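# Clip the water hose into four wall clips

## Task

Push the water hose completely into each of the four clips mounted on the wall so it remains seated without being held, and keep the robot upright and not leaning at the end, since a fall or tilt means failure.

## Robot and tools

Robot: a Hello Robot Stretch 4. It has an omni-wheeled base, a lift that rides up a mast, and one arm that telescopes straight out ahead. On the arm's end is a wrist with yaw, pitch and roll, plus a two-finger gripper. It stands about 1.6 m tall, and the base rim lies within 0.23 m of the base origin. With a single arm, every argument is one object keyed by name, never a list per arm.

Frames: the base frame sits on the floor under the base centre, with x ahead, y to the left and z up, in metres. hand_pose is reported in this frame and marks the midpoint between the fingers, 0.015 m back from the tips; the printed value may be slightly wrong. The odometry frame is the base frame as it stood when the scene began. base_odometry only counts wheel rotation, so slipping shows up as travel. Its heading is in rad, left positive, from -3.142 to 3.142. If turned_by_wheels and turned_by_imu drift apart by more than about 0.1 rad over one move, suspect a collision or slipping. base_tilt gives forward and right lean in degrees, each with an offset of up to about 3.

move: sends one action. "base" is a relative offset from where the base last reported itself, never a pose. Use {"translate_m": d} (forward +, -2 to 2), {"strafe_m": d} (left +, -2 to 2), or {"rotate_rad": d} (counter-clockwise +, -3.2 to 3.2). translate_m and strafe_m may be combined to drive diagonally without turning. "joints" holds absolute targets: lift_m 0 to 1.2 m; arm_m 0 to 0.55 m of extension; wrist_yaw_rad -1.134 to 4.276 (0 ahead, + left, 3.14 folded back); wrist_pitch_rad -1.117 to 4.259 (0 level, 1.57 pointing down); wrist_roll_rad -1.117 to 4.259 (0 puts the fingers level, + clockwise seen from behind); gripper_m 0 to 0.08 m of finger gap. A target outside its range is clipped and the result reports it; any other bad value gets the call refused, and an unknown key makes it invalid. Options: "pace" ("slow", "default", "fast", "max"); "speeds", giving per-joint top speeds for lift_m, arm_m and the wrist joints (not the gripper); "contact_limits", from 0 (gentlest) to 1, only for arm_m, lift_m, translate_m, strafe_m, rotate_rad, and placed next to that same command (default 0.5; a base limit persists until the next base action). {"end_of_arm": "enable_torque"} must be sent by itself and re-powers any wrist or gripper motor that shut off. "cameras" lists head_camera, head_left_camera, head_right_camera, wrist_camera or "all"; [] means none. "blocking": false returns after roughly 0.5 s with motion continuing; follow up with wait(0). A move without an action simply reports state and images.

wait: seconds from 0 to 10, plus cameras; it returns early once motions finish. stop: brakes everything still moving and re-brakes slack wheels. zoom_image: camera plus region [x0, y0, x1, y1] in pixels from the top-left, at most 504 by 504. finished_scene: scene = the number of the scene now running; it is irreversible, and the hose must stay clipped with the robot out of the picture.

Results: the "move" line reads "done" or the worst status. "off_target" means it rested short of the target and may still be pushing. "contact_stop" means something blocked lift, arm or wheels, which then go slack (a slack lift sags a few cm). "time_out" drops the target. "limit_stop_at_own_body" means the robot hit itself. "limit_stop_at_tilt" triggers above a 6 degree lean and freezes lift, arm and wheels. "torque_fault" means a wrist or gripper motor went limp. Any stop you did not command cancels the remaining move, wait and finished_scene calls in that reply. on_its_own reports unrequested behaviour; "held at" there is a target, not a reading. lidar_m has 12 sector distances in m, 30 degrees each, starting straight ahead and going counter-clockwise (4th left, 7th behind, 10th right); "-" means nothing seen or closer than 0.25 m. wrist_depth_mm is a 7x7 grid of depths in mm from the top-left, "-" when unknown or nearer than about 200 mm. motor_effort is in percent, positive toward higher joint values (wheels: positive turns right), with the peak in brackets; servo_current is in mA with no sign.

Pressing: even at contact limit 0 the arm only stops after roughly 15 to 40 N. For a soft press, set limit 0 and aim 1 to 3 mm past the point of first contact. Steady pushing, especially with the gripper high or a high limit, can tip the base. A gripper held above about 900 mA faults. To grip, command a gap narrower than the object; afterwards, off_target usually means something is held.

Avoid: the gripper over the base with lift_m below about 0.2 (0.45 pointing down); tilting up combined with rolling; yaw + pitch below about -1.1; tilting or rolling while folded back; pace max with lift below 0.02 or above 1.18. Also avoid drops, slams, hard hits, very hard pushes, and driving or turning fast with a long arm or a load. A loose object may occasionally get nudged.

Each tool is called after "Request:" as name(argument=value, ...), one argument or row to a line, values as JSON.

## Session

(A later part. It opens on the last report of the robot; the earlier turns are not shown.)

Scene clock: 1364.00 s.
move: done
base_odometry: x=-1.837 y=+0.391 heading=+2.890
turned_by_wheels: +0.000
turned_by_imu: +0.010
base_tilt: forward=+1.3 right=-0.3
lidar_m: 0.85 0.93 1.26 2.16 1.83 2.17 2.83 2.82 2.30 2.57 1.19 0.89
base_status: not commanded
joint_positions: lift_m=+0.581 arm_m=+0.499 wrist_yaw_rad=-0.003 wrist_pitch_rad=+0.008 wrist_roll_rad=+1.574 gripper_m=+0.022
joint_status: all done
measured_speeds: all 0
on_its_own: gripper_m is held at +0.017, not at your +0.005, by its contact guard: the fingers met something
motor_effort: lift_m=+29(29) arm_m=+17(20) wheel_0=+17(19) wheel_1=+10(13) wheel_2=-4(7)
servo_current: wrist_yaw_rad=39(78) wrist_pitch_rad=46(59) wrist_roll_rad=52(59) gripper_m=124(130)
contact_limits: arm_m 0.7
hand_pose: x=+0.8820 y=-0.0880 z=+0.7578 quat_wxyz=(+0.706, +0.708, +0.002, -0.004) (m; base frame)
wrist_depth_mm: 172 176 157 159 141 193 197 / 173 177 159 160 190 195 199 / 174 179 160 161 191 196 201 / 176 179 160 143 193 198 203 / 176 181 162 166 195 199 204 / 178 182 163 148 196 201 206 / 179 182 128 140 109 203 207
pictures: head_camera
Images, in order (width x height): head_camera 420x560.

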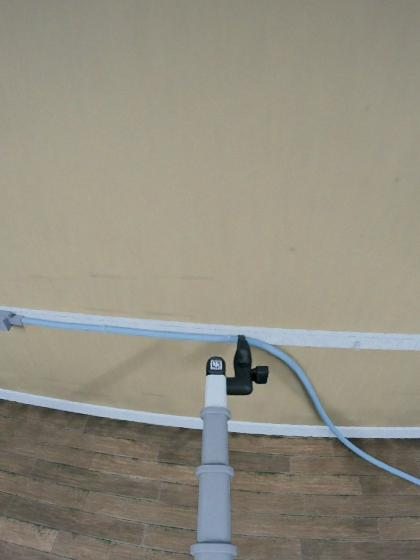

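Request:
move(
  joints={"gripper_m": 0.026},
  cameras=[],
)

Request:
move(
  joints={"arm_m": 0.455, "wrist_yaw_rad": 0},
  cameras=[],
)

Request:
move(
  joints={"gripper_m": 0.0205},
  cameras=["head_camera", "wrist_camera"],
)

Request:
move(
  base={"strafe_m": -0.08},
  contact_limits={"strafe_m": 0.6},
  cameras=["head_camera", "wrist_camera"],
)

Request:
zoom_image(
  camera="head_camera",
  region=[150, 310, 300, 410],
)

Scene clock: 1376.97 s.
move: done
base_odometry: x=-1.837 y=+0.391 heading=+2.890
turned_by_wheels: +0.000
turned_by_imu: -0.002
base_tilt: forward=+1.3 right=-0.2
lidar_m: 0.85 0.93 1.27 2.16 1.83 2.17 2.82 2.81 2.31 2.57 1.18 0.89
base_status: not commanded
joint_positions: lift_m=+0.581 arm_m=+0.499 wrist_yaw_rad=-0.003 wrist_pitch_rad=+0.008 wrist_roll_rad=+1.573 gripper_m=+0.026
joint_status: all done
measured_speeds: translate_m=+0.000 strafe_m=+0.000 rotate_rad=+0.000 lift_m=+0.000 arm_m=+0.000 wrist_yaw_rad=+0.000 wrist_pitch_rad=+0.000 wrist_roll_rad=-0.001
motor_effort: lift_m=+29(29) arm_m=+16(18) wheel_0=+17(17) wheel_1=+10(10) wheel_2=-4(4)
servo_current: wrist_yaw_rad=46(52) wrist_pitch_rad=65(65) wrist_roll_rad=52(59) gripper_m=39(124)
contact_limits: arm_m 0.7
hand_pose: x=+0.8821 y=-0.0880 z=+0.7578 quat_wxyz=(+0.706, +0.708, +0.002, -0.004) (m; base frame)
wrist_depth_mm: 172 176 156 159 141 192 196 / 173 177 158 160 190 194 198 / 174 178 160 146 191 196 200 / 175 179 160 143 192 197 202 / 176 180 161 166 194 199 204 / 178 181 162 166 195 200 205 / 179 181 130 139 110 202 206
pictures: none
No camera images: "cameras" was empty.

Scene clock: 1377.93 s.
move: done
base_odometry: x=-1.837 y=+0.391 heading=+2.888
turned_by_wheels: -0.002
turned_by_imu: -0.002
base_tilt: forward=+1.5 right=-0.4
lidar_m: 0.86 0.91 1.26 2.16 1.84 2.15 2.82 2.81 2.31 2.57 1.18 0.89
base_status: not commanded
joint_positions: lift_m=+0.582 arm_m=+0.455 wrist_yaw_rad=+0.000 wrist_pitch_rad=+0.006 wrist_roll_rad=+1.572 gripper_m=+0.026
joint_status: all done
measured_speeds: all 0
motor_effort: lift_m=+26(29) arm_m=-6(12) wheel_0=+1(17) wheel_1=+2(10) wheel_2=-1(4)
servo_current: wrist_yaw_rad=33(72) wrist_pitch_rad=65(65) wrist_roll_rad=46(52) gripper_m=33(52)
hand_pose: x=+0.8388 y=-0.0874 z=+0.7586 quat_wxyz=(+0.707, +0.708, +0.002, -0.002) (m; base frame)
wrist_depth_mm: 210 214 195 198 225 229 191 / 213 216 217 200 227 188 235 / 213 217 220 200 229 234 236 / 216 220 202 204 190 235 238 / 217 221 224 204 235 237 241 / 220 224 226 206 235 240 244 / 221 224 131 182 - 243 247
pictures: none
No camera images: "cameras" was empty.

Scene clock: 1378.80 s.
move: done
base_odometry: x=-1.837 y=+0.391 heading=+2.888
turned_by_wheels: +0.000
turned_by_imu: +0.000
base_tilt: forward=+1.4 right=-0.2
lidar_m: 0.85 0.92 1.27 2.16 1.85 2.14 2.82 2.83 2.31 2.57 1.18 0.87
base_status: not commanded
joint_positions: lift_m=+0.582 arm_m=+0.455 wrist_yaw_rad=+0.000 wrist_pitch_rad=+0.006 wrist_roll_rad=+1.572 gripper_m=+0.021
joint_status: all done
measured_speeds: all 0
motor_effort: lift_m=+26(26) arm_m=-5(6) wheel_0=+1(1) wheel_1=+2(3) wheel_2=-1(2)
servo_current: wrist_yaw_rad=39(52) wrist_pitch_rad=33(65) wrist_roll_rad=46(52) gripper_m=46(52)
hand_pose: x=+0.8387 y=-0.0874 z=+0.7586 quat_wxyz=(+0.707, +0.708, +0.002, -0.002) (m; base frame)
wrist_depth_mm: 211 214 216 198 225 229 191 / 213 216 217 200 225 188 235 / 214 217 220 201 229 234 236 / 216 220 202 203 190 235 239 / 218 223 225 204 234 238 241 / 220 223 227 205 236 240 244 / 222 224 109 182 - 243 248
pictures: head_camera, wrist_camera
Images, in order (width x height): head_camera 420x560, wrist_camera 616x392.

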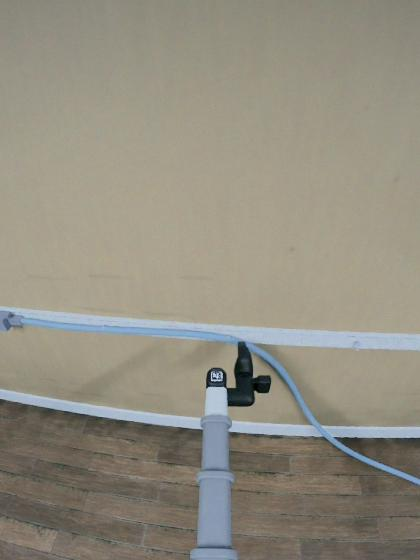

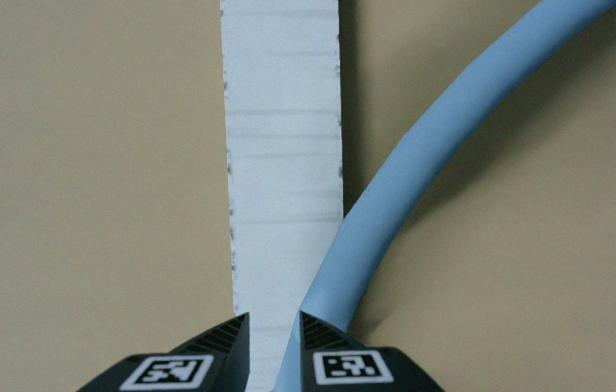

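Scene clock: 1380.13 s.
move: done
base_odometry: x=-1.817 y=+0.468 heading=+2.888
turned_by_wheels: +0.000
turned_by_imu: -0.001
base_tilt: forward=+1.6 right=-0.3
lidar_m: 0.83 0.91 1.32 2.23 1.91 2.23 2.83 2.72 2.22 2.49 1.16 0.89
base_status: done
joint_positions: lift_m=+0.582 arm_m=+0.455 wrist_yaw_rad=+0.000 wrist_pitch_rad=+0.006 wrist_roll_rad=+1.572 gripper_m=+0.021
joint_status: not commanded
measured_speeds: all 0
motor_effort: lift_m=+26(26) arm_m=-5(6) wheel_0=+3(17) wheel_1=-2(12) wheel_2=+0(4)
servo_current: wrist_yaw_rad=33(59) wrist_pitch_rad=52(59) wrist_roll_rad=39(46) gripper_m=39(59)
contact_limits: strafe_m 0.6
hand_pose: x=+0.8387 y=-0.0874 z=+0.7586 quat_wxyz=(+0.707, +0.708, +0.002, -0.002) (m; base frame)
wrist_depth_mm: 204 207 209 190 218 222 225 / 206 210 211 193 220 224 227 / 208 211 213 195 222 226 227 / 210 213 214 196 225 227 189 / 213 215 218 198 226 186 235 / 213 218 220 200 228 234 236 / 216 218 109 200 - 236 239
pictures: head_camera, wrist_camera
Images, in order (width x height): head_camera 420x560, wrist_camera 616x392.

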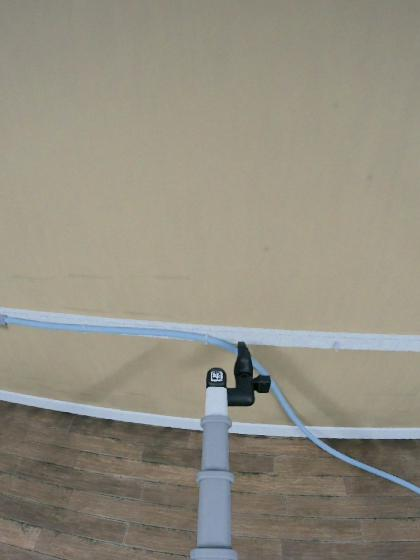

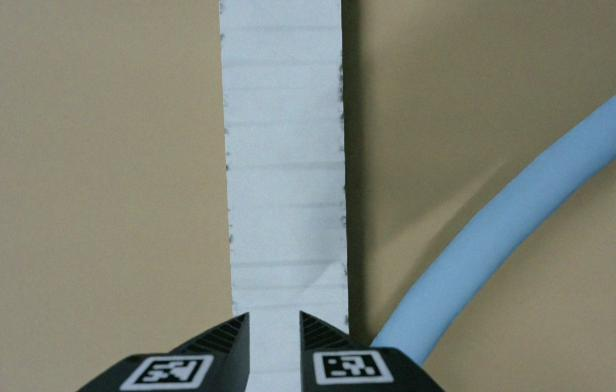

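Scaled by 3.360 from the camera's 420x560 image, which has a finer 1200x1600 frame.

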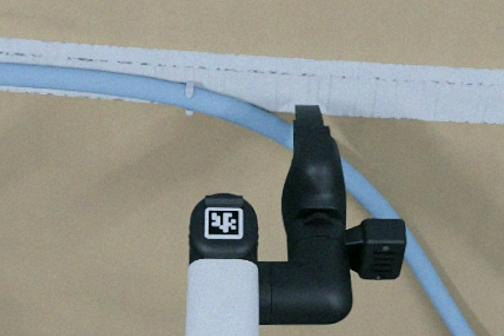

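Request:
move(
  joints={"arm_m": 0.3, "gripper_m": 0.078},
  cameras=[],
)

Request:
move(
  base={"strafe_m": -0.22},
  joints={"lift_m": 0.22, "wrist_roll_rad": 2.5},
)

Request:
zoom_image(
  camera="head_camera",
  region=[50, 280, 350, 480],
)

Scene clock: 1391.67 s.
move: done
base_odometry: x=-1.817 y=+0.468 heading=+2.888
turned_by_wheels: +0.000
turned_by_imu: -0.002
base_tilt: forward=+1.5 right=-0.1
lidar_m: 0.84 0.92 1.30 2.23 1.93 2.25 2.81 2.73 2.25 2.47 1.19 0.90
base_status: not commanded
joint_positions: lift_m=+0.582 arm_m=+0.300 wrist_yaw_rad=+0.000 wrist_pitch_rad=+0.006 wrist_roll_rad=+1.572 gripper_m=+0.078
joint_status: all done
measured_speeds: all 0
motor_effort: lift_m=+26(26) arm_m=-6(7) wheel_0=+3(3) wheel_1=-2(3) wheel_2=+0(0)
servo_current: wrist_yaw_rad=39(59) wrist_pitch_rad=39(52) wrist_roll_rad=52(59) gripper_m=33(78)
contact_limits: strafe_m 0.6
hand_pose: x=+0.6838 y=-0.0874 z=+0.7586 quat_wxyz=(+0.707, +0.708, +0.002, -0.002) (m; base frame)
wrist_depth_mm: 349 355 362 343 375 379 387 / 353 359 364 347 379 382 387 / 357 362 366 351 379 387 397 / 359 368 373 353 384 392 399 / 362 370 373 355 389 397 402 / 368 373 377 359 392 399 - / 366 131 384 362 131 - -
pictures: none
No camera images: "cameras" was empty.

Scene clock: 1394.17 s.
move: done
base_odometry: x=-1.762 y=+0.681 heading=+2.888
turned_by_wheels: +0.000
turned_by_imu: -0.001
base_tilt: forward=+1.5 right=-0.3
lidar_m: 0.83 0.88 1.30 2.45 2.11 2.57 2.85 2.45 2.03 2.27 1.15 0.80
base_status: done
joint_positions: lift_m=+0.221 arm_m=+0.300 wrist_yaw_rad=+0.000 wrist_pitch_rad=+0.006 wrist_roll_rad=+2.498 gripper_m=+0.078
joint_status: all done
measured_speeds: all 0
motor_effort: lift_m=+14(24) arm_m=-6(6) wheel_0=+2(16) wheel_1=-2(12) wheel_2=+0(4)
servo_current: wrist_yaw_rad=33(59) wrist_pitch_rad=26(59) wrist_roll_rad=33(104) gripper_m=39(52)
hand_pose: x=+0.6838 y=-0.0874 z=+0.3976 quat_wxyz=(+0.316, +0.949, +0.001, -0.003) (m; base frame)
wrist_depth_mm: 336 342 353 359 375 387 - / 334 345 355 366 377 387 - / 336 345 355 362 377 387 399 / 336 345 355 362 377 389 397 / 338 345 355 364 377 389 397 / 336 343 357 366 373 389 397 / 334 130 357 364 131 106 -
pictures: head_camera, head_left_camera, head_right_camera, wrist_camera
Images, in order (width x height): head_camera 420x560, head_left_camera 420x672, head_right_camera 420x672, wrist_camera 616x392.

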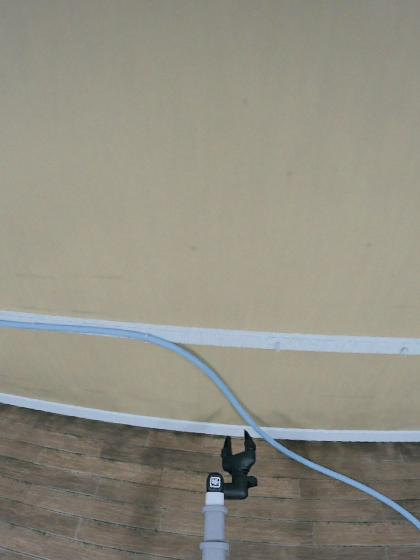

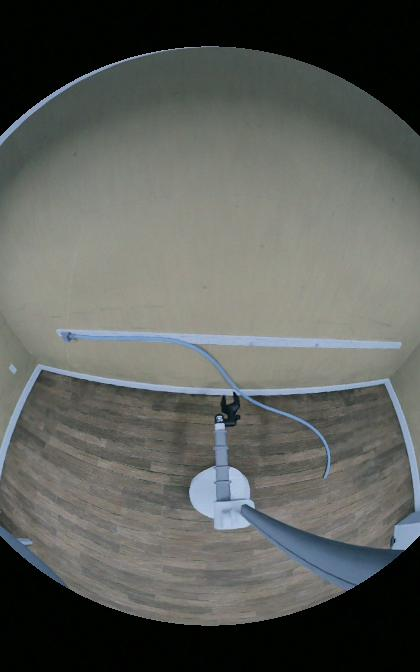

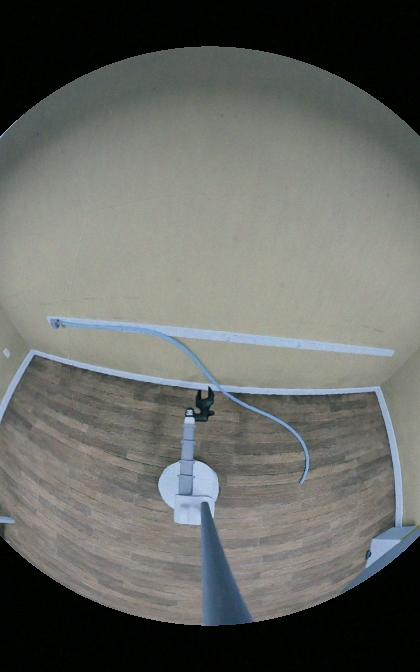

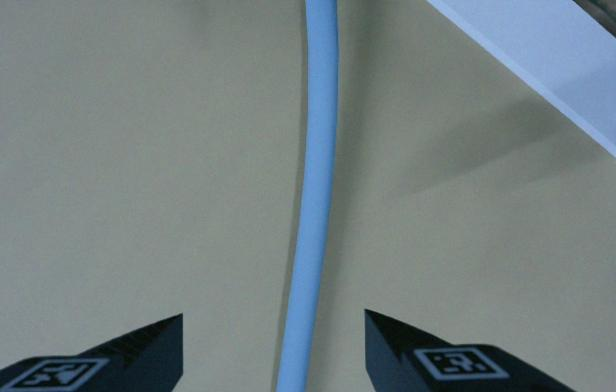

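Scaled by 1.680 from the camera's 420x560 image, which has a finer 1200x1600 frame.

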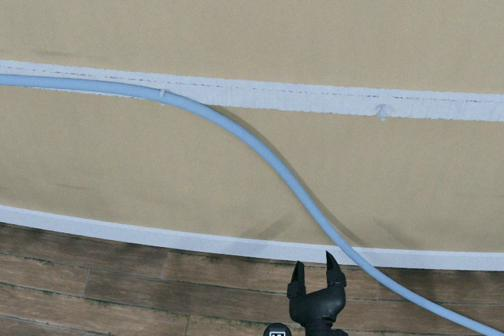

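Request:
move(
  base={"strafe_m": -0.01},
  joints={"lift_m": 0.185, "arm_m": 0.38, "wrist_roll_rad": 2.53},
  cameras=["wrist_camera"],
)

Scene clock: 1405.13 s.
move: done
base_odometry: x=-1.760 y=+0.691 heading=+2.888
turned_by_wheels: +0.000
turned_by_imu: -0.002
base_tilt: forward=+1.6 right=-0.4
lidar_m: 0.84 0.89 1.29 2.47 2.12 2.58 2.84 2.43 2.04 2.25 1.11 0.81
base_status: done
joint_positions: lift_m=+0.186 arm_m=+0.380 wrist_yaw_rad=+0.000 wrist_pitch_rad=+0.006 wrist_roll_rad=+2.528 gripper_m=+0.078
joint_status: all done
measured_speeds: all 0
motor_effort: lift_m=+15(19) arm_m=+6(7) wheel_0=+5(10) wheel_1=-3(10) wheel_2=+0(2)
servo_current: wrist_yaw_rad=33(46) wrist_pitch_rad=46(52) wrist_roll_rad=33(72) gripper_m=39(52)
hand_pose: x=+0.7634 y=-0.0874 z=+0.3625 quat_wxyz=(+0.302, +0.953, +0.001, -0.003) (m; base frame)
wrist_depth_mm: 258 265 273 278 291 300 - / 258 266 274 281 293 303 310 / 259 266 274 279 291 303 310 / 258 267 274 281 293 303 310 / 259 267 274 279 293 303 312 / 259 266 276 279 293 301 312 / 260 130 277 281 131 106 314
pictures: wrist_camera
Images, in order (width x height): wrist_camera 616x392.

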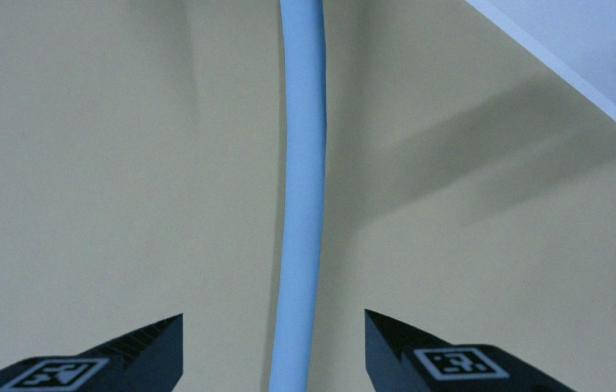

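Request:
move(
  joints={"arm_m": 0.452},
  contact_limits={"arm_m": 0.1},
  cameras=["wrist_camera"],
)

Request:
move(
  joints={"gripper_m": 0.005},
  cameras=["wrist_camera"],
)

Scene clock: 1412.60 s.
move: done
base_odometry: x=-1.760 y=+0.691 heading=+2.888
turned_by_wheels: +0.000
turned_by_imu: -0.002
base_tilt: forward=+1.5 right=-0.2
lidar_m: 0.83 0.88 1.29 2.47 2.11 2.59 2.85 2.43 2.02 2.25 1.16 0.81
base_status: not commanded
joint_positions: lift_m=+0.186 arm_m=+0.452 wrist_yaw_rad=+0.000 wrist_pitch_rad=+0.006 wrist_roll_rad=+2.528 gripper_m=+0.078
joint_status: all done
measured_speeds: all 0
motor_effort: lift_m=+15(15) arm_m=+5(7) wheel_0=+5(5) wheel_1=-3(4) wheel_2=+0(0)
servo_current: wrist_yaw_rad=13(46) wrist_pitch_rad=39(59) wrist_roll_rad=52(52) gripper_m=39(52)
contact_limits: arm_m 0.1
hand_pose: x=+0.8354 y=-0.0874 z=+0.3625 quat_wxyz=(+0.302, +0.953, +0.001, -0.003) (m; base frame)
wrist_depth_mm: 191 197 204 208 216 224 229 / 191 197 203 206 216 224 230 / 192 197 204 164 216 224 231 / 191 198 204 169 218 224 231 / 193 197 205 178 217 226 230 / 192 198 204 208 218 225 231 / 190 131 205 178 131 106 -
pictures: wrist_camera
Images, in order (width x height): wrist_camera 616x392.

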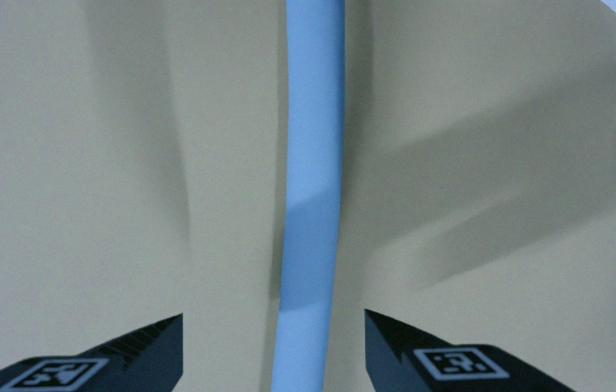

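Scene clock: 1414.27 s.
move: done
base_odometry: x=-1.760 y=+0.691 heading=+2.888
turned_by_wheels: +0.000
turned_by_imu: -0.001
base_tilt: forward=+1.5 right=-0.3
lidar_m: 0.82 0.86 1.29 2.44 2.10 2.57 2.85 2.44 2.04 2.27 1.14 0.83
base_status: not commanded
joint_positions: lift_m=+0.186 arm_m=+0.452 wrist_yaw_rad=+0.000 wrist_pitch_rad=+0.006 wrist_roll_rad=+2.528 gripper_m=+0.005
joint_status: all done
measured_speeds: all 0
motor_effort: lift_m=+14(15) arm_m=+6(6) wheel_0=+5(5) wheel_1=-3(4) wheel_2=+0(1)
servo_current: wrist_yaw_rad=39(46) wrist_pitch_rad=26(59) wrist_roll_rad=39(59) gripper_m=33(91)
contact_limits: arm_m 0.1
hand_pose: x=+0.8354 y=-0.0874 z=+0.3625 quat_wxyz=(+0.302, +0.953, +0.001, -0.003) (m; base frame)
wrist_depth_mm: 190 197 204 208 216 224 230 / 191 198 204 206 216 225 230 / 191 197 204 165 216 224 231 / 191 197 205 169 218 224 231 / 193 197 206 178 217 226 231 / 192 198 204 180 219 224 232 / 193 197 109 108 218 226 232
pictures: wrist_camera
Images, in order (width x height): wrist_camera 616x392.

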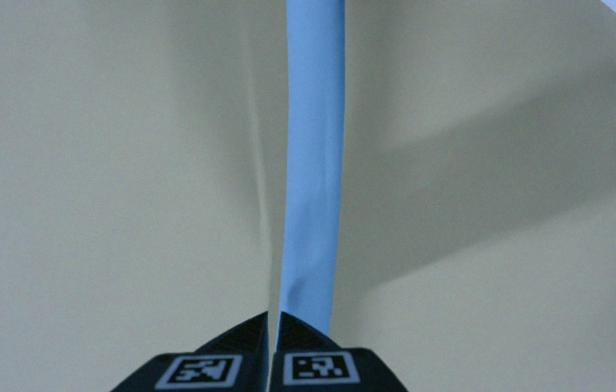

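Request:
move(
  joints={"gripper_m": 0.078},
  cameras=[],
)

Request:
move(
  base={"strafe_m": 0.012},
  joints={"arm_m": 0.485},
  contact_limits={"arm_m": 0.1},
  cameras=["wrist_camera"],
)

Request:
move(
  joints={"gripper_m": 0.005},
  cameras=["wrist_camera"],
)

Scene clock: 1422.90 s.
move: done
base_odometry: x=-1.760 y=+0.691 heading=+2.888
turned_by_wheels: +0.000
turned_by_imu: -0.002
base_tilt: forward=+1.6 right=-0.1
lidar_m: 0.82 0.90 1.29 2.47 2.11 2.59 2.86 2.44 2.03 2.24 1.16 0.82
base_status: not commanded
joint_positions: lift_m=+0.186 arm_m=+0.452 wrist_yaw_rad=+0.000 wrist_pitch_rad=+0.006 wrist_roll_rad=+2.528 gripper_m=+0.078
joint_status: all done
measured_speeds: all 0
motor_effort: lift_m=+15(15) arm_m=+6(6) wheel_0=+5(5) wheel_1=-3(4) wheel_2=+0(0)
servo_current: wrist_yaw_rad=33(52) wrist_pitch_rad=46(65) wrist_roll_rad=46(59) gripper_m=52(91)
contact_limits: arm_m 0.1
hand_pose: x=+0.8354 y=-0.0874 z=+0.3625 quat_wxyz=(+0.302, +0.953, +0.001, -0.003) (m; base frame)
wrist_depth_mm: 191 197 204 207 216 224 230 / 191 197 203 206 216 225 230 / 191 197 204 164 216 224 231 / 191 198 205 169 218 224 231 / 193 197 205 177 217 225 230 / 192 198 204 208 218 225 232 / 191 130 204 178 131 106 -
pictures: none
No camera images: "cameras" was empty.

Scene clock: 1423.77 s.
move: done
base_odometry: x=-1.763 y=+0.679 heading=+2.888
turned_by_wheels: +0.000
turned_by_imu: +0.000
base_tilt: forward=+1.6 right=-0.1
lidar_m: 0.81 0.89 1.29 2.46 2.09 2.57 2.85 2.42 2.04 2.28 1.15 0.82
base_status: done
joint_positions: lift_m=+0.186 arm_m=+0.485 wrist_yaw_rad=+0.000 wrist_pitch_rad=+0.006 wrist_roll_rad=+2.528 gripper_m=+0.078
joint_status: all done
measured_speeds: all 0
motor_effort: lift_m=+15(15) arm_m=+5(7) wheel_0=-3(10) wheel_1=+2(9) wheel_2=+0(3)
servo_current: wrist_yaw_rad=33(46) wrist_pitch_rad=52(59) wrist_roll_rad=39(52) gripper_m=33(52)
contact_limits: arm_m 0.1
hand_pose: x=+0.8684 y=-0.0874 z=+0.3625 quat_wxyz=(+0.302, +0.953, +0.001, -0.003) (m; base frame)
wrist_depth_mm: 160 165 170 127 182 189 194 / 161 165 171 128 182 189 194 / 161 166 171 132 182 189 195 / 161 167 170 134 183 190 194 / 161 167 171 137 184 190 196 / 162 165 171 139 183 191 196 / 160 130 171 145 130 106 -
pictures: wrist_camera
Images, in order (width x height): wrist_camera 616x392.

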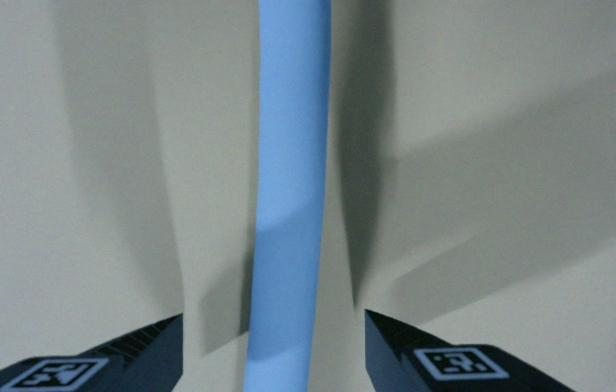

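Scene clock: 1425.10 s.
move: off_target
base_odometry: x=-1.763 y=+0.679 heading=+2.888
turned_by_wheels: +0.000
turned_by_imu: -0.001
base_tilt: forward=+1.4 right=-0.1
lidar_m: 0.82 0.89 1.30 2.45 2.10 2.60 2.85 2.44 2.05 2.27 1.16 0.82
base_status: not commanded
joint_positions: lift_m=+0.186 arm_m=+0.485 wrist_yaw_rad=+0.000 wrist_pitch_rad=+0.006 wrist_roll_rad=+2.529 gripper_m=+0.022
joint_status: gripper_m off_target (ended at +0.022, target +0.005)
measured_speeds: all 0
on_its_own: gripper_m is held at +0.017, not at your +0.005, by its contact guard: the fingers met something
motor_effort: lift_m=+15(15) arm_m=+5(6) wheel_0=-3(3) wheel_1=+2(2) wheel_2=+0(0)
servo_current: wrist_yaw_rad=39(52) wrist_pitch_rad=46(59) wrist_roll_rad=33(52) gripper_m=137(488)
contact_limits: arm_m 0.1
hand_pose: x=+0.8684 y=-0.0874 z=+0.3625 quat_wxyz=(+0.301, +0.953, +0.001, -0.003) (m; base frame)
wrist_depth_mm: 160 165 169 178 182 189 195 / 161 166 169 134 183 189 194 / 162 167 169 136 183 189 195 / 161 167 170 142 183 190 195 / 161 167 170 145 185 190 196 / 162 167 170 139 183 190 196 / 161 165 130 138 106 193 197
pictures: wrist_camera
Images, in order (width x height): wrist_camera 616x392.

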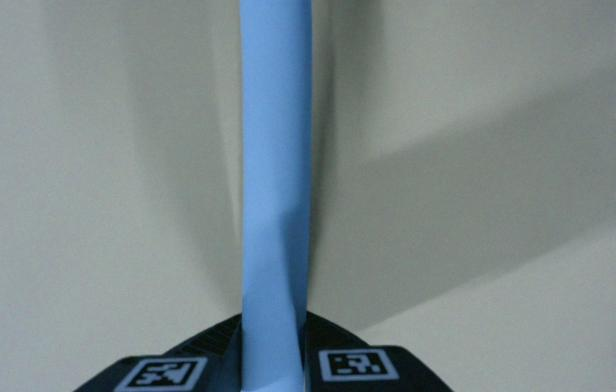

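Request:
move(
  joints={"arm_m": 0.425},
  cameras=[],
)

Request:
move(
  base={"strafe_m": -0.195},
  joints={"lift_m": 0.581, "wrist_roll_rad": 1.57, "wrist_yaw_rad": 0},
  contact_limits={"strafe_m": 0.35},
  cameras=["wrist_camera", "head_camera"],
)

Request:
zoom_image(
  camera="head_camera",
  region=[100, 310, 300, 410],
)

Scene clock: 1434.90 s.
move: done
base_odometry: x=-1.763 y=+0.679 heading=+2.888
turned_by_wheels: +0.000
turned_by_imu: -0.002
base_tilt: forward=+1.6 right=-0.1
lidar_m: 0.79 0.88 1.29 2.45 2.09 2.60 2.85 2.46 2.07 2.27 1.15 0.78
base_status: not commanded
joint_positions: lift_m=+0.186 arm_m=+0.425 wrist_yaw_rad=+0.000 wrist_pitch_rad=+0.005 wrist_roll_rad=+2.529 gripper_m=+0.022
joint_status: all done
measured_speeds: all 0
on_its_own: gripper_m is held at +0.017, not at your +0.005, by its contact guard: the fingers met something
motor_effort: lift_m=+15(15) arm_m=-6(7) wheel_0=-3(3) wheel_1=+2(2) wheel_2=+0(0)
servo_current: wrist_yaw_rad=26(46) wrist_pitch_rad=46(65) wrist_roll_rad=46(46) gripper_m=130(143)
hand_pose: x=+0.8088 y=-0.0874 z=+0.3627 quat_wxyz=(+0.301, +0.953, +0.001, -0.002) (m; base frame)
wrist_depth_mm: 214 220 228 - 243 252 257 / 214 220 227 133 244 252 260 / 214 221 227 134 245 254 262 / 216 223 229 135 245 253 262 / 215 223 228 142 246 255 263 / 216 223 228 138 247 254 264 / 216 222 130 139 106 257 265
pictures: none
No camera images: "cameras" was empty.

Scene clock: 1437.50 s.
move: done
base_odometry: x=-1.714 y=+0.868 heading=+2.889
turned_by_wheels: +0.001
turned_by_imu: +0.001
base_tilt: forward=+1.6 right=-0.2
lidar_m: 0.78 0.87 1.28 2.64 2.27 2.91 2.87 2.31 1.89 2.06 0.78 0.78
base_status: done
joint_positions: lift_m=+0.580 arm_m=+0.425 wrist_yaw_rad=+0.003 wrist_pitch_rad=+0.004 wrist_roll_rad=+1.575 gripper_m=+0.022
joint_status: all done
measured_speeds: all 0
on_its_own: gripper_m is held at +0.017, not at your +0.005, by its contact guard: the fingers met something
motor_effort: lift_m=+30(34) arm_m=-5(7) wheel_0=+9(15) wheel_1=+0(11) wheel_2=+2(7)
servo_current: wrist_yaw_rad=33(91) wrist_pitch_rad=52(52) wrist_roll_rad=39(189) gripper_m=117(137)
contact_limits: strafe_m 0.35
hand_pose: x=+0.8090 y=-0.0867 z=+0.7576 quat_wxyz=(+0.706, +0.708, +0.003, +0.000) (m; base frame)
wrist_depth_mm: 196 200 181 183 - 216 219 / 198 202 184 184 120 219 221 / 202 204 187 124 218 221 225 / 204 208 190 128 221 224 229 / 207 211 192 132 223 229 232 / 210 213 216 135 228 232 236 / 213 215 129 137 105 236 240
pictures: head_camera, wrist_camera
Images, in order (width x height): head_camera 420x560, wrist_camera 616x392.

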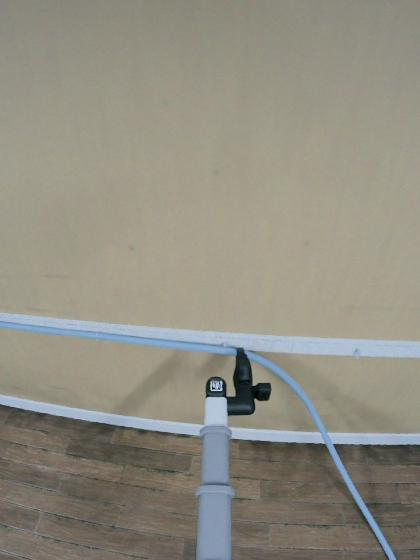

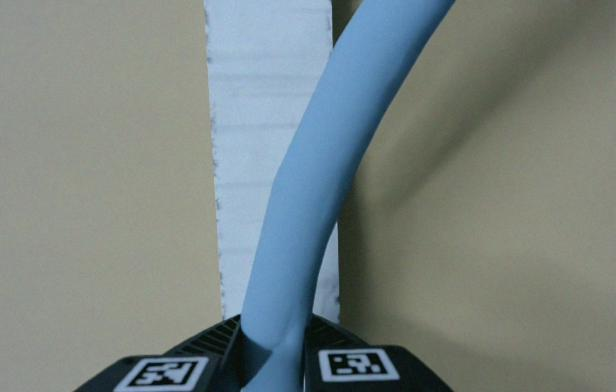

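Scaled by 2.520 from the camera's 420x560 image, which has a finer 1200x1600 frame.

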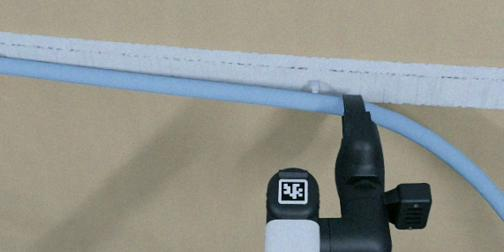

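Request:
move(
  joints={"arm_m": 0.448},
  pace="slow",
  cameras=["head_camera"],
)

Request:
zoom_image(
  camera="head_camera",
  region=[200, 310, 300, 400],
)

Request:
move(
  joints={"arm_m": 0.465},
  pace="slow",
  contact_limits={"arm_m": 0.7},
  cameras=["head_camera"],
)

Request:
zoom_image(
  camera="head_camera",
  region=[200, 310, 300, 400],
)

Scene clock: 1450.13 s.
move: done
base_odometry: x=-1.714 y=+0.868 heading=+2.889
turned_by_wheels: +0.000
turned_by_imu: -0.002
base_tilt: forward=+1.6 right=-0.2
lidar_m: 0.80 0.85 1.28 2.65 2.27 2.92 2.88 2.30 1.90 2.07 0.79 0.79
base_status: not commanded
joint_positions: lift_m=+0.580 arm_m=+0.448 wrist_yaw_rad=+0.002 wrist_pitch_rad=+0.006 wrist_roll_rad=+1.574 gripper_m=+0.022
joint_status: all done
measured_speeds: all 0
on_its_own: gripper_m is held at +0.017, not at your +0.005, by its contact guard: the fingers met something
motor_effort: lift_m=+30(30) arm_m=+6(9) wheel_0=+9(10) wheel_1=-1(1) wheel_2=+2(3)
servo_current: wrist_yaw_rad=33(46) wrist_pitch_rad=33(59) wrist_roll_rad=52(65) gripper_m=124(143)
contact_limits: strafe_m 0.35
hand_pose: x=+0.8315 y=-0.0869 z=+0.7572 quat_wxyz=(+0.706, +0.708, +0.003, -0.001) (m; base frame)
wrist_depth_mm: 176 180 161 163 - 196 200 / 178 182 163 165 129 198 202 / 180 185 165 128 196 201 205 / 182 186 168 131 200 203 208 / 185 189 170 134 202 207 210 / 187 191 170 137 204 209 213 / 189 192 129 137 - 213 216
pictures: head_camera
Images, in order (width x height): head_camera 420x560.

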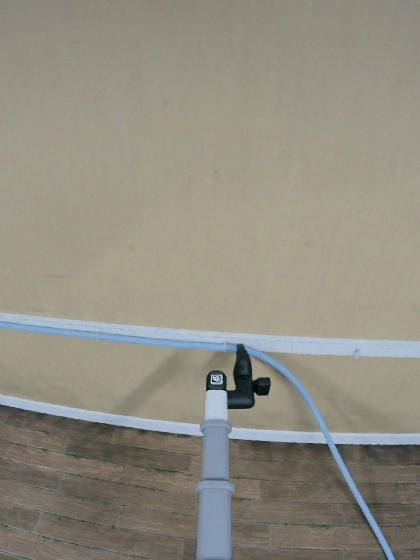

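Scaled by 5.040 from the camera's 420x560 image, which has a finer 1200x1600 frame.

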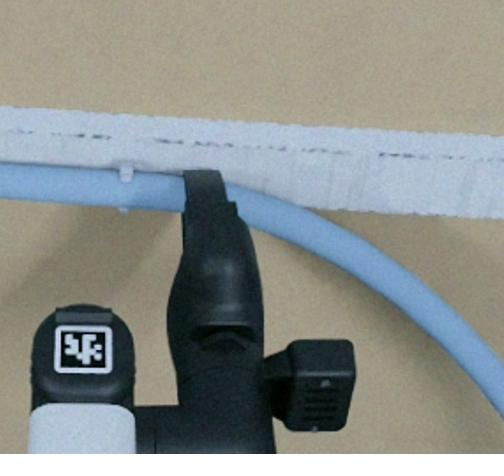

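Scene clock: 1451.23 s.
move: done
base_odometry: x=-1.714 y=+0.868 heading=+2.890
turned_by_wheels: +0.001
turned_by_imu: +0.007
base_tilt: forward=+1.5 right=-0.2
lidar_m: 0.81 0.87 1.29 2.66 2.27 2.91 2.86 2.32 1.89 2.08 0.79 0.81
base_status: not commanded
joint_positions: lift_m=+0.580 arm_m=+0.464 wrist_yaw_rad=-0.005 wrist_pitch_rad=+0.006 wrist_roll_rad=+1.573 gripper_m=+0.022
joint_status: all done
measured_speeds: all 0
on_its_own: gripper_m is held at +0.017, not at your +0.005, by its contact guard: the fingers met something
motor_effort: lift_m=+30(30) arm_m=+19(20) wheel_0=+16(16) wheel_1=+8(8) wheel_2=-6(6)
servo_current: wrist_yaw_rad=33(46) wrist_pitch_rad=46(59) wrist_roll_rad=33(59) gripper_m=130(150)
contact_limits: arm_m 0.7; strafe_m 0.35
hand_pose: x=+0.8467 y=-0.0884 z=+0.7571 quat_wxyz=(+0.706, +0.708, +0.001, -0.004) (m; base frame)
wrist_depth_mm: 173 177 157 159 - 191 195 / 174 177 158 138 189 193 197 / 175 179 160 135 191 195 199 / 175 179 160 136 191 196 200 / 177 180 162 138 193 198 202 / 178 182 162 138 195 199 203 / 179 182 129 130 106 200 204
pictures: head_camera
Images, in order (width x height): head_camera 420x560.

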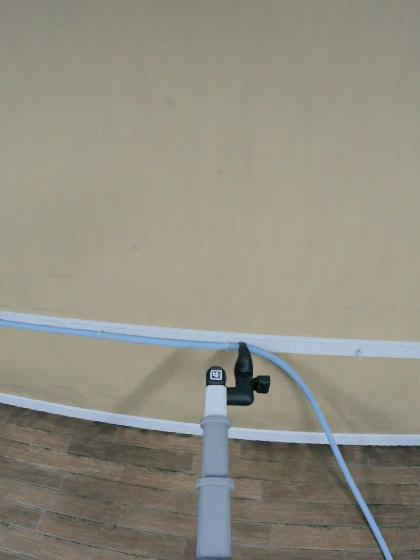

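Scaled by 5.040 from the camera's 420x560 image, which has a finer 1200x1600 frame.

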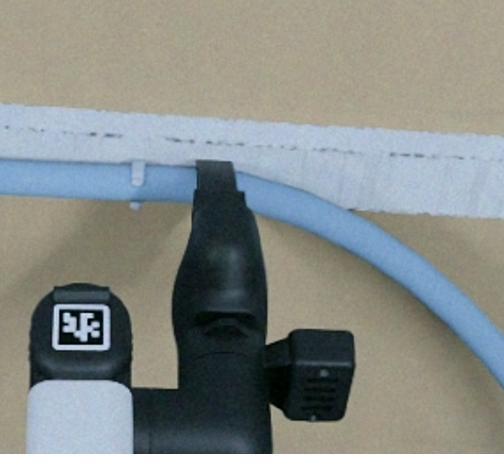

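Request:
move(
  joints={"gripper_m": 0.06},
  cameras=[],
)

Request:
move(
  joints={"arm_m": 0.27, "wrist_yaw_rad": 0, "gripper_m": 0.078},
  cameras=[],
)

Request:
move(
  base={"strafe_m": -0.29},
  joints={"lift_m": 0.195, "wrist_roll_rad": 2.53},
)

Request:
zoom_image(
  camera="head_camera",
  region=[50, 280, 350, 480],
)

Scene clock: 1461.50 s.
move: off_target
base_odometry: x=-1.714 y=+0.868 heading=+2.890
turned_by_wheels: +0.000
turned_by_imu: -0.002
base_tilt: forward=+1.5 right=-0.3
lidar_m: 0.81 0.89 1.27 2.65 2.27 2.92 2.86 2.31 1.91 2.08 0.81 0.80
base_status: not commanded
joint_positions: lift_m=+0.580 arm_m=+0.464 wrist_yaw_rad=-0.006 wrist_pitch_rad=+0.017 wrist_roll_rad=+1.571 gripper_m=+0.056
joint_status: gripper_m off_target (ended at +0.056, target +0.060)
measured_speeds: all 0
motor_effort: lift_m=+30(30) arm_m=+19(20) wheel_0=+16(16) wheel_1=+8(8) wheel_2=-6(7)
servo_current: wrist_yaw_rad=46(52) wrist_pitch_rad=85(91) wrist_roll_rad=52(59) gripper_m=65(156)
contact_limits: arm_m 0.7; strafe_m 0.35
hand_pose: x=+0.8465 y=-0.0887 z=+0.7550 quat_wxyz=(+0.707, +0.707, +0.004, -0.008) (m; base frame)
wrist_depth_mm: 169 174 158 187 193 199 - / 171 175 160 164 195 - 208 / 173 177 160 165 147 204 209 / 173 178 161 166 139 204 210 / 174 179 162 164 142 206 211 / 175 179 163 139 200 207 213 / 175 121 156 140 117 - 215
pictures: none
No camera images: "cameras" was empty.

Scene clock: 1463.17 s.
move: done
base_odometry: x=-1.714 y=+0.868 heading=+2.889
turned_by_wheels: -0.001
turned_by_imu: -0.002
base_tilt: forward=+1.4 right=-0.2
lidar_m: 0.80 0.87 1.27 2.65 2.27 2.91 2.85 2.31 1.89 2.08 0.82 0.80
base_status: not commanded
joint_positions: lift_m=+0.580 arm_m=+0.270 wrist_yaw_rad=-0.001 wrist_pitch_rad=+0.007 wrist_roll_rad=+1.571 gripper_m=+0.078
joint_status: all done
measured_speeds: all 0
motor_effort: lift_m=+28(30) arm_m=-6(16) wheel_0=+5(16) wheel_1=+3(8) wheel_2=-3(7)
servo_current: wrist_yaw_rad=46(65) wrist_pitch_rad=39(91) wrist_roll_rad=20(59) gripper_m=39(85)
contact_limits: strafe_m 0.35
hand_pose: x=+0.6537 y=-0.0877 z=+0.7572 quat_wxyz=(+0.707, +0.707, +0.002, -0.003) (m; base frame)
wrist_depth_mm: 349 357 359 343 373 377 384 / 353 357 364 347 377 382 389 / 357 362 366 349 377 387 394 / 362 364 370 353 384 392 399 / 362 368 375 353 389 394 402 / 364 368 377 384 392 399 - / 366 130 384 366 131 - -
pictures: none
No camera images: "cameras" was empty.

Scene clock: 1465.73 s.
move: done
base_odometry: x=-1.641 y=+1.149 heading=+2.889
turned_by_wheels: +0.000
turned_by_imu: -0.002
base_tilt: forward=+1.5 right=-0.1
lidar_m: 0.73 0.86 1.25 2.92 2.48 2.94 2.88 1.75 1.66 1.78 1.08 0.64
base_status: done
joint_positions: lift_m=+0.196 arm_m=+0.270 wrist_yaw_rad=-0.001 wrist_pitch_rad=+0.007 wrist_roll_rad=+2.528 gripper_m=+0.078
joint_status: all done
measured_speeds: all 0
motor_effort: lift_m=+15(27) arm_m=-6(6) wheel_0=+3(15) wheel_1=-2(12) wheel_2=+0(4)
servo_current: wrist_yaw_rad=33(52) wrist_pitch_rad=52(65) wrist_roll_rad=39(111) gripper_m=33(65)
hand_pose: x=+0.6537 y=-0.0877 z=+0.3723 quat_wxyz=(+0.302, +0.953, +0.000, -0.003) (m; base frame)
wrist_depth_mm: 329 338 345 359 366 - - / 329 338 347 357 368 382 - / 329 338 347 362 370 379 392 / 329 338 347 359 368 379 392 / 329 338 347 357 368 384 394 / 327 338 347 362 368 382 392 / 325 131 349 362 131 106 -
pictures: head_camera, head_left_camera, head_right_camera, wrist_camera
Images, in order (width x height): head_camera 420x560, head_left_camera 420x672, head_right_camera 420x672, wrist_camera 616x392.

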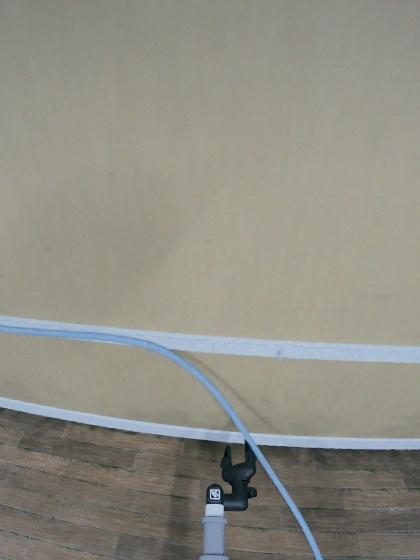

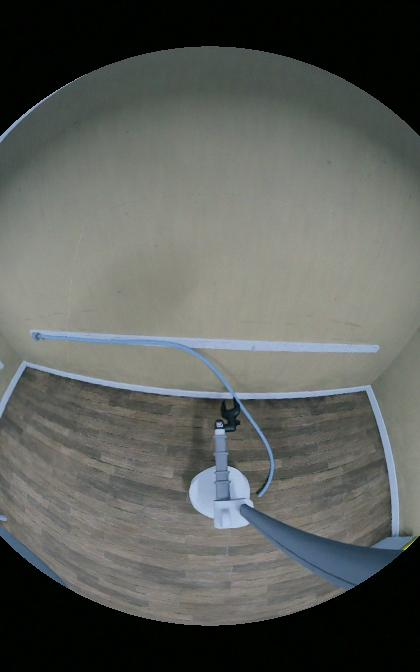

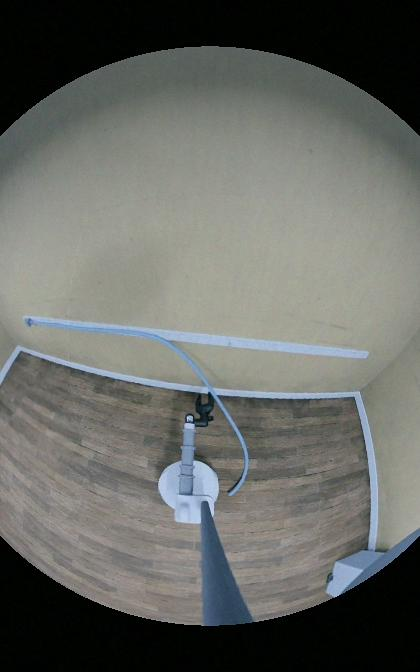

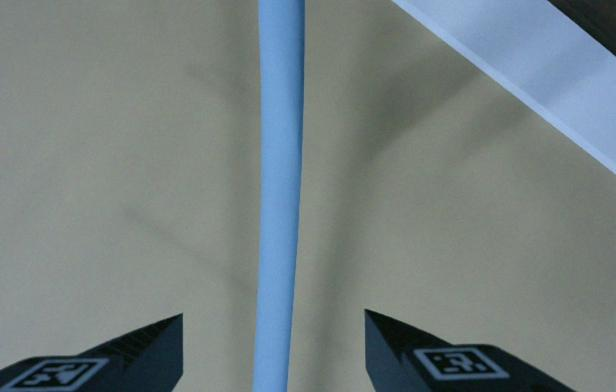

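Scaled by 1.680 from the camera's 420x560 image, which has a finer 1200x1600 frame.

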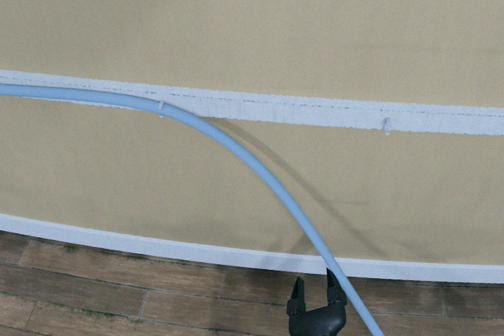

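Request:
move(
  joints={"arm_m": 0.353},
  contact_limits={"arm_m": 0.1},
  cameras=["wrist_camera"],
)

Request:
move(
  joints={"gripper_m": 0.005},
  cameras=["wrist_camera"],
)

Scene clock: 1480.00 s.
move: done
base_odometry: x=-1.641 y=+1.149 heading=+2.889
turned_by_wheels: +0.000
turned_by_imu: -0.002
base_tilt: forward=+1.5 right=-0.2
lidar_m: 0.73 0.85 1.23 2.93 2.48 2.93 2.88 1.75 1.64 1.77 1.09 0.63
base_status: not commanded
joint_positions: lift_m=+0.196 arm_m=+0.353 wrist_yaw_rad=-0.001 wrist_pitch_rad=+0.007 wrist_roll_rad=+2.528 gripper_m=+0.078
joint_status: all done
measured_speeds: all 0
motor_effort: lift_m=+14(15) arm_m=+5(7) wheel_0=+3(3) wheel_1=-2(2) wheel_2=+0(0)
servo_current: wrist_yaw_rad=46(52) wrist_pitch_rad=46(59) wrist_roll_rad=33(59) gripper_m=46(59)
contact_limits: arm_m 0.1
hand_pose: x=+0.7363 y=-0.0877 z=+0.3723 quat_wxyz=(+0.302, +0.953, +0.000, -0.003) (m; base frame)
wrist_depth_mm: 247 255 262 134 282 291 - / 248 256 260 143 282 293 301 / 249 256 263 274 282 293 300 / 249 256 263 276 282 294 300 / 248 256 265 276 283 293 303 / 250 256 264 276 282 293 303 / 247 130 264 276 131 106 -
pictures: wrist_camera
Images, in order (width x height): wrist_camera 616x392.

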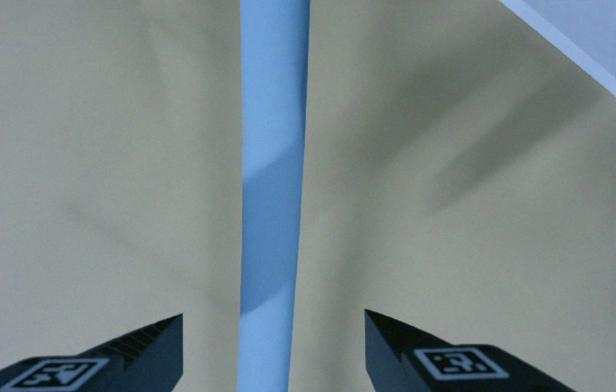

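Scene clock: 1481.67 s.
move: done
base_odometry: x=-1.641 y=+1.149 heading=+2.889
turned_by_wheels: +0.000
turned_by_imu: -0.001
base_tilt: forward=+1.5 right=-0.2
lidar_m: 0.71 0.85 1.24 2.94 2.52 2.95 2.88 1.75 1.66 1.78 1.08 0.64
base_status: not commanded
joint_positions: lift_m=+0.196 arm_m=+0.353 wrist_yaw_rad=-0.001 wrist_pitch_rad=+0.007 wrist_roll_rad=+2.528 gripper_m=+0.005
joint_status: all done
measured_speeds: all 0
motor_effort: lift_m=+15(15) arm_m=+5(6) wheel_0=+3(3) wheel_1=-2(2) wheel_2=+0(0)
servo_current: wrist_yaw_rad=39(59) wrist_pitch_rad=33(65) wrist_roll_rad=33(59) gripper_m=39(98)
contact_limits: arm_m 0.1
hand_pose: x=+0.7363 y=-0.0877 z=+0.3723 quat_wxyz=(+0.302, +0.953, +0.000, -0.003) (m; base frame)
wrist_depth_mm: 248 255 260 134 281 291 - / 248 256 263 142 282 291 300 / 249 256 262 276 282 291 301 / 248 256 260 276 282 293 301 / 249 257 264 276 283 291 301 / 250 257 263 167 283 293 303 / 249 257 109 107 285 294 303
pictures: wrist_camera
Images, in order (width x height): wrist_camera 616x392.

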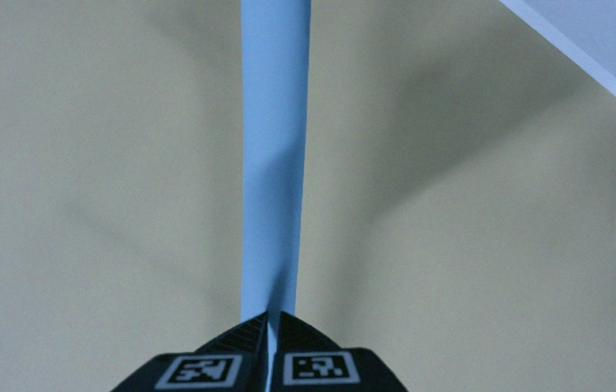

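Request:
move(
  joints={"gripper_m": 0.078},
  cameras=[],
)

Request:
move(
  joints={"arm_m": 0.38},
  contact_limits={"arm_m": 0.1},
  cameras=["wrist_camera"],
)

Request:
move(
  joints={"gripper_m": 0.005},
  cameras=["wrist_camera"],
)

Scene clock: 1488.73 s.
move: done
base_odometry: x=-1.641 y=+1.149 heading=+2.889
turned_by_wheels: +0.000
turned_by_imu: -0.002
base_tilt: forward=+1.5 right=-0.2
lidar_m: 0.72 0.85 1.23 2.93 2.50 2.93 2.88 1.73 1.66 1.78 1.09 0.64
base_status: not commanded
joint_positions: lift_m=+0.196 arm_m=+0.353 wrist_yaw_rad=-0.001 wrist_pitch_rad=+0.007 wrist_roll_rad=+2.528 gripper_m=+0.078
joint_status: all done
measured_speeds: all 0
motor_effort: lift_m=+15(15) arm_m=+6(6) wheel_0=+3(3) wheel_1=-1(2) wheel_2=+0(0)
servo_current: wrist_yaw_rad=39(52) wrist_pitch_rad=52(59) wrist_roll_rad=46(52) gripper_m=46(78)
contact_limits: arm_m 0.1
hand_pose: x=+0.7363 y=-0.0877 z=+0.3723 quat_wxyz=(+0.302, +0.953, +0.000, -0.003) (m; base frame)
wrist_depth_mm: 247 255 262 134 281 291 - / 249 256 262 143 281 291 300 / 249 255 263 276 282 293 300 / 248 256 263 277 282 293 301 / 249 257 264 274 283 293 301 / 251 256 265 276 282 293 301 / 247 130 265 276 131 106 -
pictures: none
No camera images: "cameras" was empty.

Scene clock: 1489.53 s.
move: done
base_odometry: x=-1.641 y=+1.149 heading=+2.889
turned_by_wheels: +0.000
turned_by_imu: +0.000
base_tilt: forward=+1.6 right=-0.1
lidar_m: 0.71 0.85 1.25 2.93 2.49 2.94 2.89 1.74 1.66 1.78 1.09 0.64
base_status: not commanded
joint_positions: lift_m=+0.196 arm_m=+0.380 wrist_yaw_rad=-0.001 wrist_pitch_rad=+0.007 wrist_roll_rad=+2.528 gripper_m=+0.078
joint_status: all done
measured_speeds: all 0
motor_effort: lift_m=+15(15) arm_m=+5(7) wheel_0=+3(3) wheel_1=-2(2) wheel_2=+0(0)
servo_current: wrist_yaw_rad=39(46) wrist_pitch_rad=52(52) wrist_roll_rad=33(52) gripper_m=46(52)
contact_limits: arm_m 0.1
hand_pose: x=+0.7633 y=-0.0877 z=+0.3723 quat_wxyz=(+0.302, +0.953, +0.000, -0.003) (m; base frame)
wrist_depth_mm: 223 229 235 - 254 262 270 / 224 230 236 115 253 263 270 / 224 230 236 249 253 263 271 / 224 230 237 247 254 263 271 / 224 231 236 249 254 264 272 / 225 231 236 247 254 264 272 / 224 130 148 248 131 105 -
pictures: wrist_camera
Images, in order (width x height): wrist_camera 616x392.

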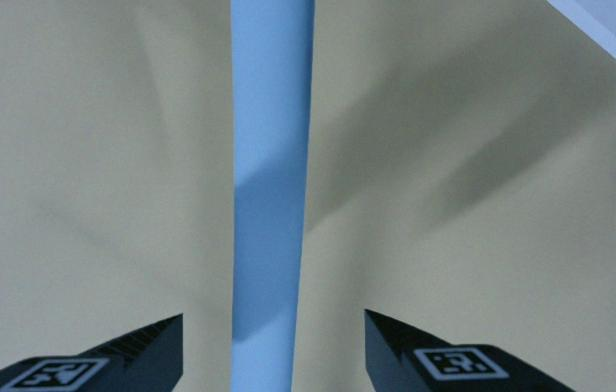

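Scene clock: 1490.90 s.
move: off_target
base_odometry: x=-1.641 y=+1.149 heading=+2.889
turned_by_wheels: +0.000
turned_by_imu: -0.001
base_tilt: forward=+1.5 right=-0.3
lidar_m: 0.67 0.84 1.25 2.94 2.50 2.95 2.88 1.74 1.66 1.78 1.09 0.64
base_status: not commanded
joint_positions: lift_m=+0.196 arm_m=+0.380 wrist_yaw_rad=-0.001 wrist_pitch_rad=+0.007 wrist_roll_rad=+2.529 gripper_m=+0.021
joint_status: gripper_m off_target (ended at +0.021, target +0.005)
measured_speeds: all 0
on_its_own: gripper_m is held at +0.016, not at your +0.005, by its contact guard: the fingers met something
motor_effort: lift_m=+15(15) arm_m=+5(6) wheel_0=+3(3) wheel_1=-2(2) wheel_2=+0(0)
servo_current: wrist_yaw_rad=46(52) wrist_pitch_rad=33(59) wrist_roll_rad=52(59) gripper_m=150(572)
contact_limits: arm_m 0.1
hand_pose: x=+0.7633 y=-0.0877 z=+0.3723 quat_wxyz=(+0.302, +0.953, +0.000, -0.003) (m; base frame)
wrist_depth_mm: 224 230 236 113 254 262 270 / 224 231 236 116 254 263 271 / 224 231 236 249 254 263 271 / 225 231 237 249 254 263 271 / 225 231 236 249 254 263 272 / 224 232 237 138 255 264 272 / 225 230 130 139 106 265 272
pictures: wrist_camera
Images, in order (width x height): wrist_camera 616x392.

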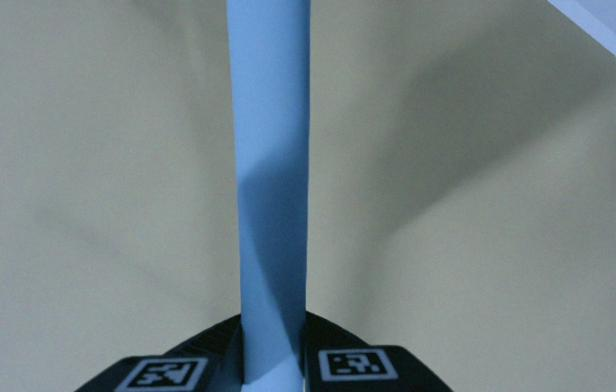

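Request:
move(
  base={"strafe_m": -0.2},
  joints={"lift_m": 0.582, "wrist_roll_rad": 1.57, "wrist_yaw_rad": 0, "arm_m": 0.385},
  contact_limits={"strafe_m": 0.35},
  cameras=["wrist_camera", "head_camera"],
)

Request:
zoom_image(
  camera="head_camera",
  region=[100, 310, 300, 410],
)

Scene clock: 1499.93 s.
move: done
base_odometry: x=-1.591 y=+1.342 heading=+2.890
turned_by_wheels: +0.001
turned_by_imu: +0.000
base_tilt: forward=+1.4 right=-0.2
lidar_m: 0.73 0.82 1.24 3.13 2.71 2.96 2.90 1.49 1.54 1.58 1.07 0.51
base_status: done
joint_positions: lift_m=+0.581 arm_m=+0.385 wrist_yaw_rad=+0.005 wrist_pitch_rad=+0.008 wrist_roll_rad=+1.573 gripper_m=+0.021
joint_status: all done
measured_speeds: all 0
on_its_own: gripper_m is held at +0.016, not at your +0.005, by its contact guard: the fingers met something
motor_effort: lift_m=+30(33) arm_m=+5(6) wheel_0=+10(15) wheel_1=+3(13) wheel_2=+3(5)
servo_current: wrist_yaw_rad=39(78) wrist_pitch_rad=39(59) wrist_roll_rad=33(189) gripper_m=143(156)
contact_limits: strafe_m 0.35
hand_pose: x=+0.7689 y=-0.0863 z=+0.7577 quat_wxyz=(+0.706, +0.708, +0.005, -0.001) (m; base frame)
wrist_depth_mm: 192 196 178 180 102 213 217 / 196 199 181 116 213 216 220 / 198 203 186 112 216 220 224 / 202 206 189 - 220 225 229 / 206 210 213 130 224 229 233 / 208 213 216 136 228 233 238 / 213 214 130 139 - 237 243
pictures: head_camera, wrist_camera
Images, in order (width x height): head_camera 420x560, wrist_camera 616x392.

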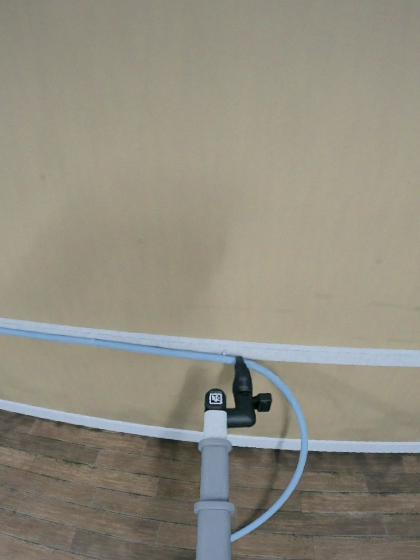

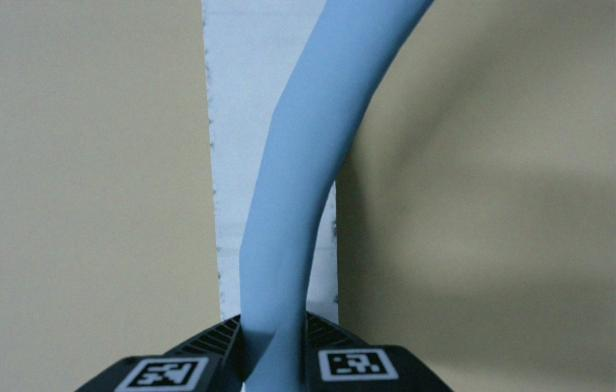

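Scaled by 2.520 from the camera's 420x560 image, which has a finer 1200x1600 frame.

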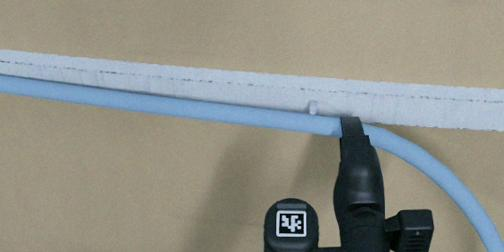

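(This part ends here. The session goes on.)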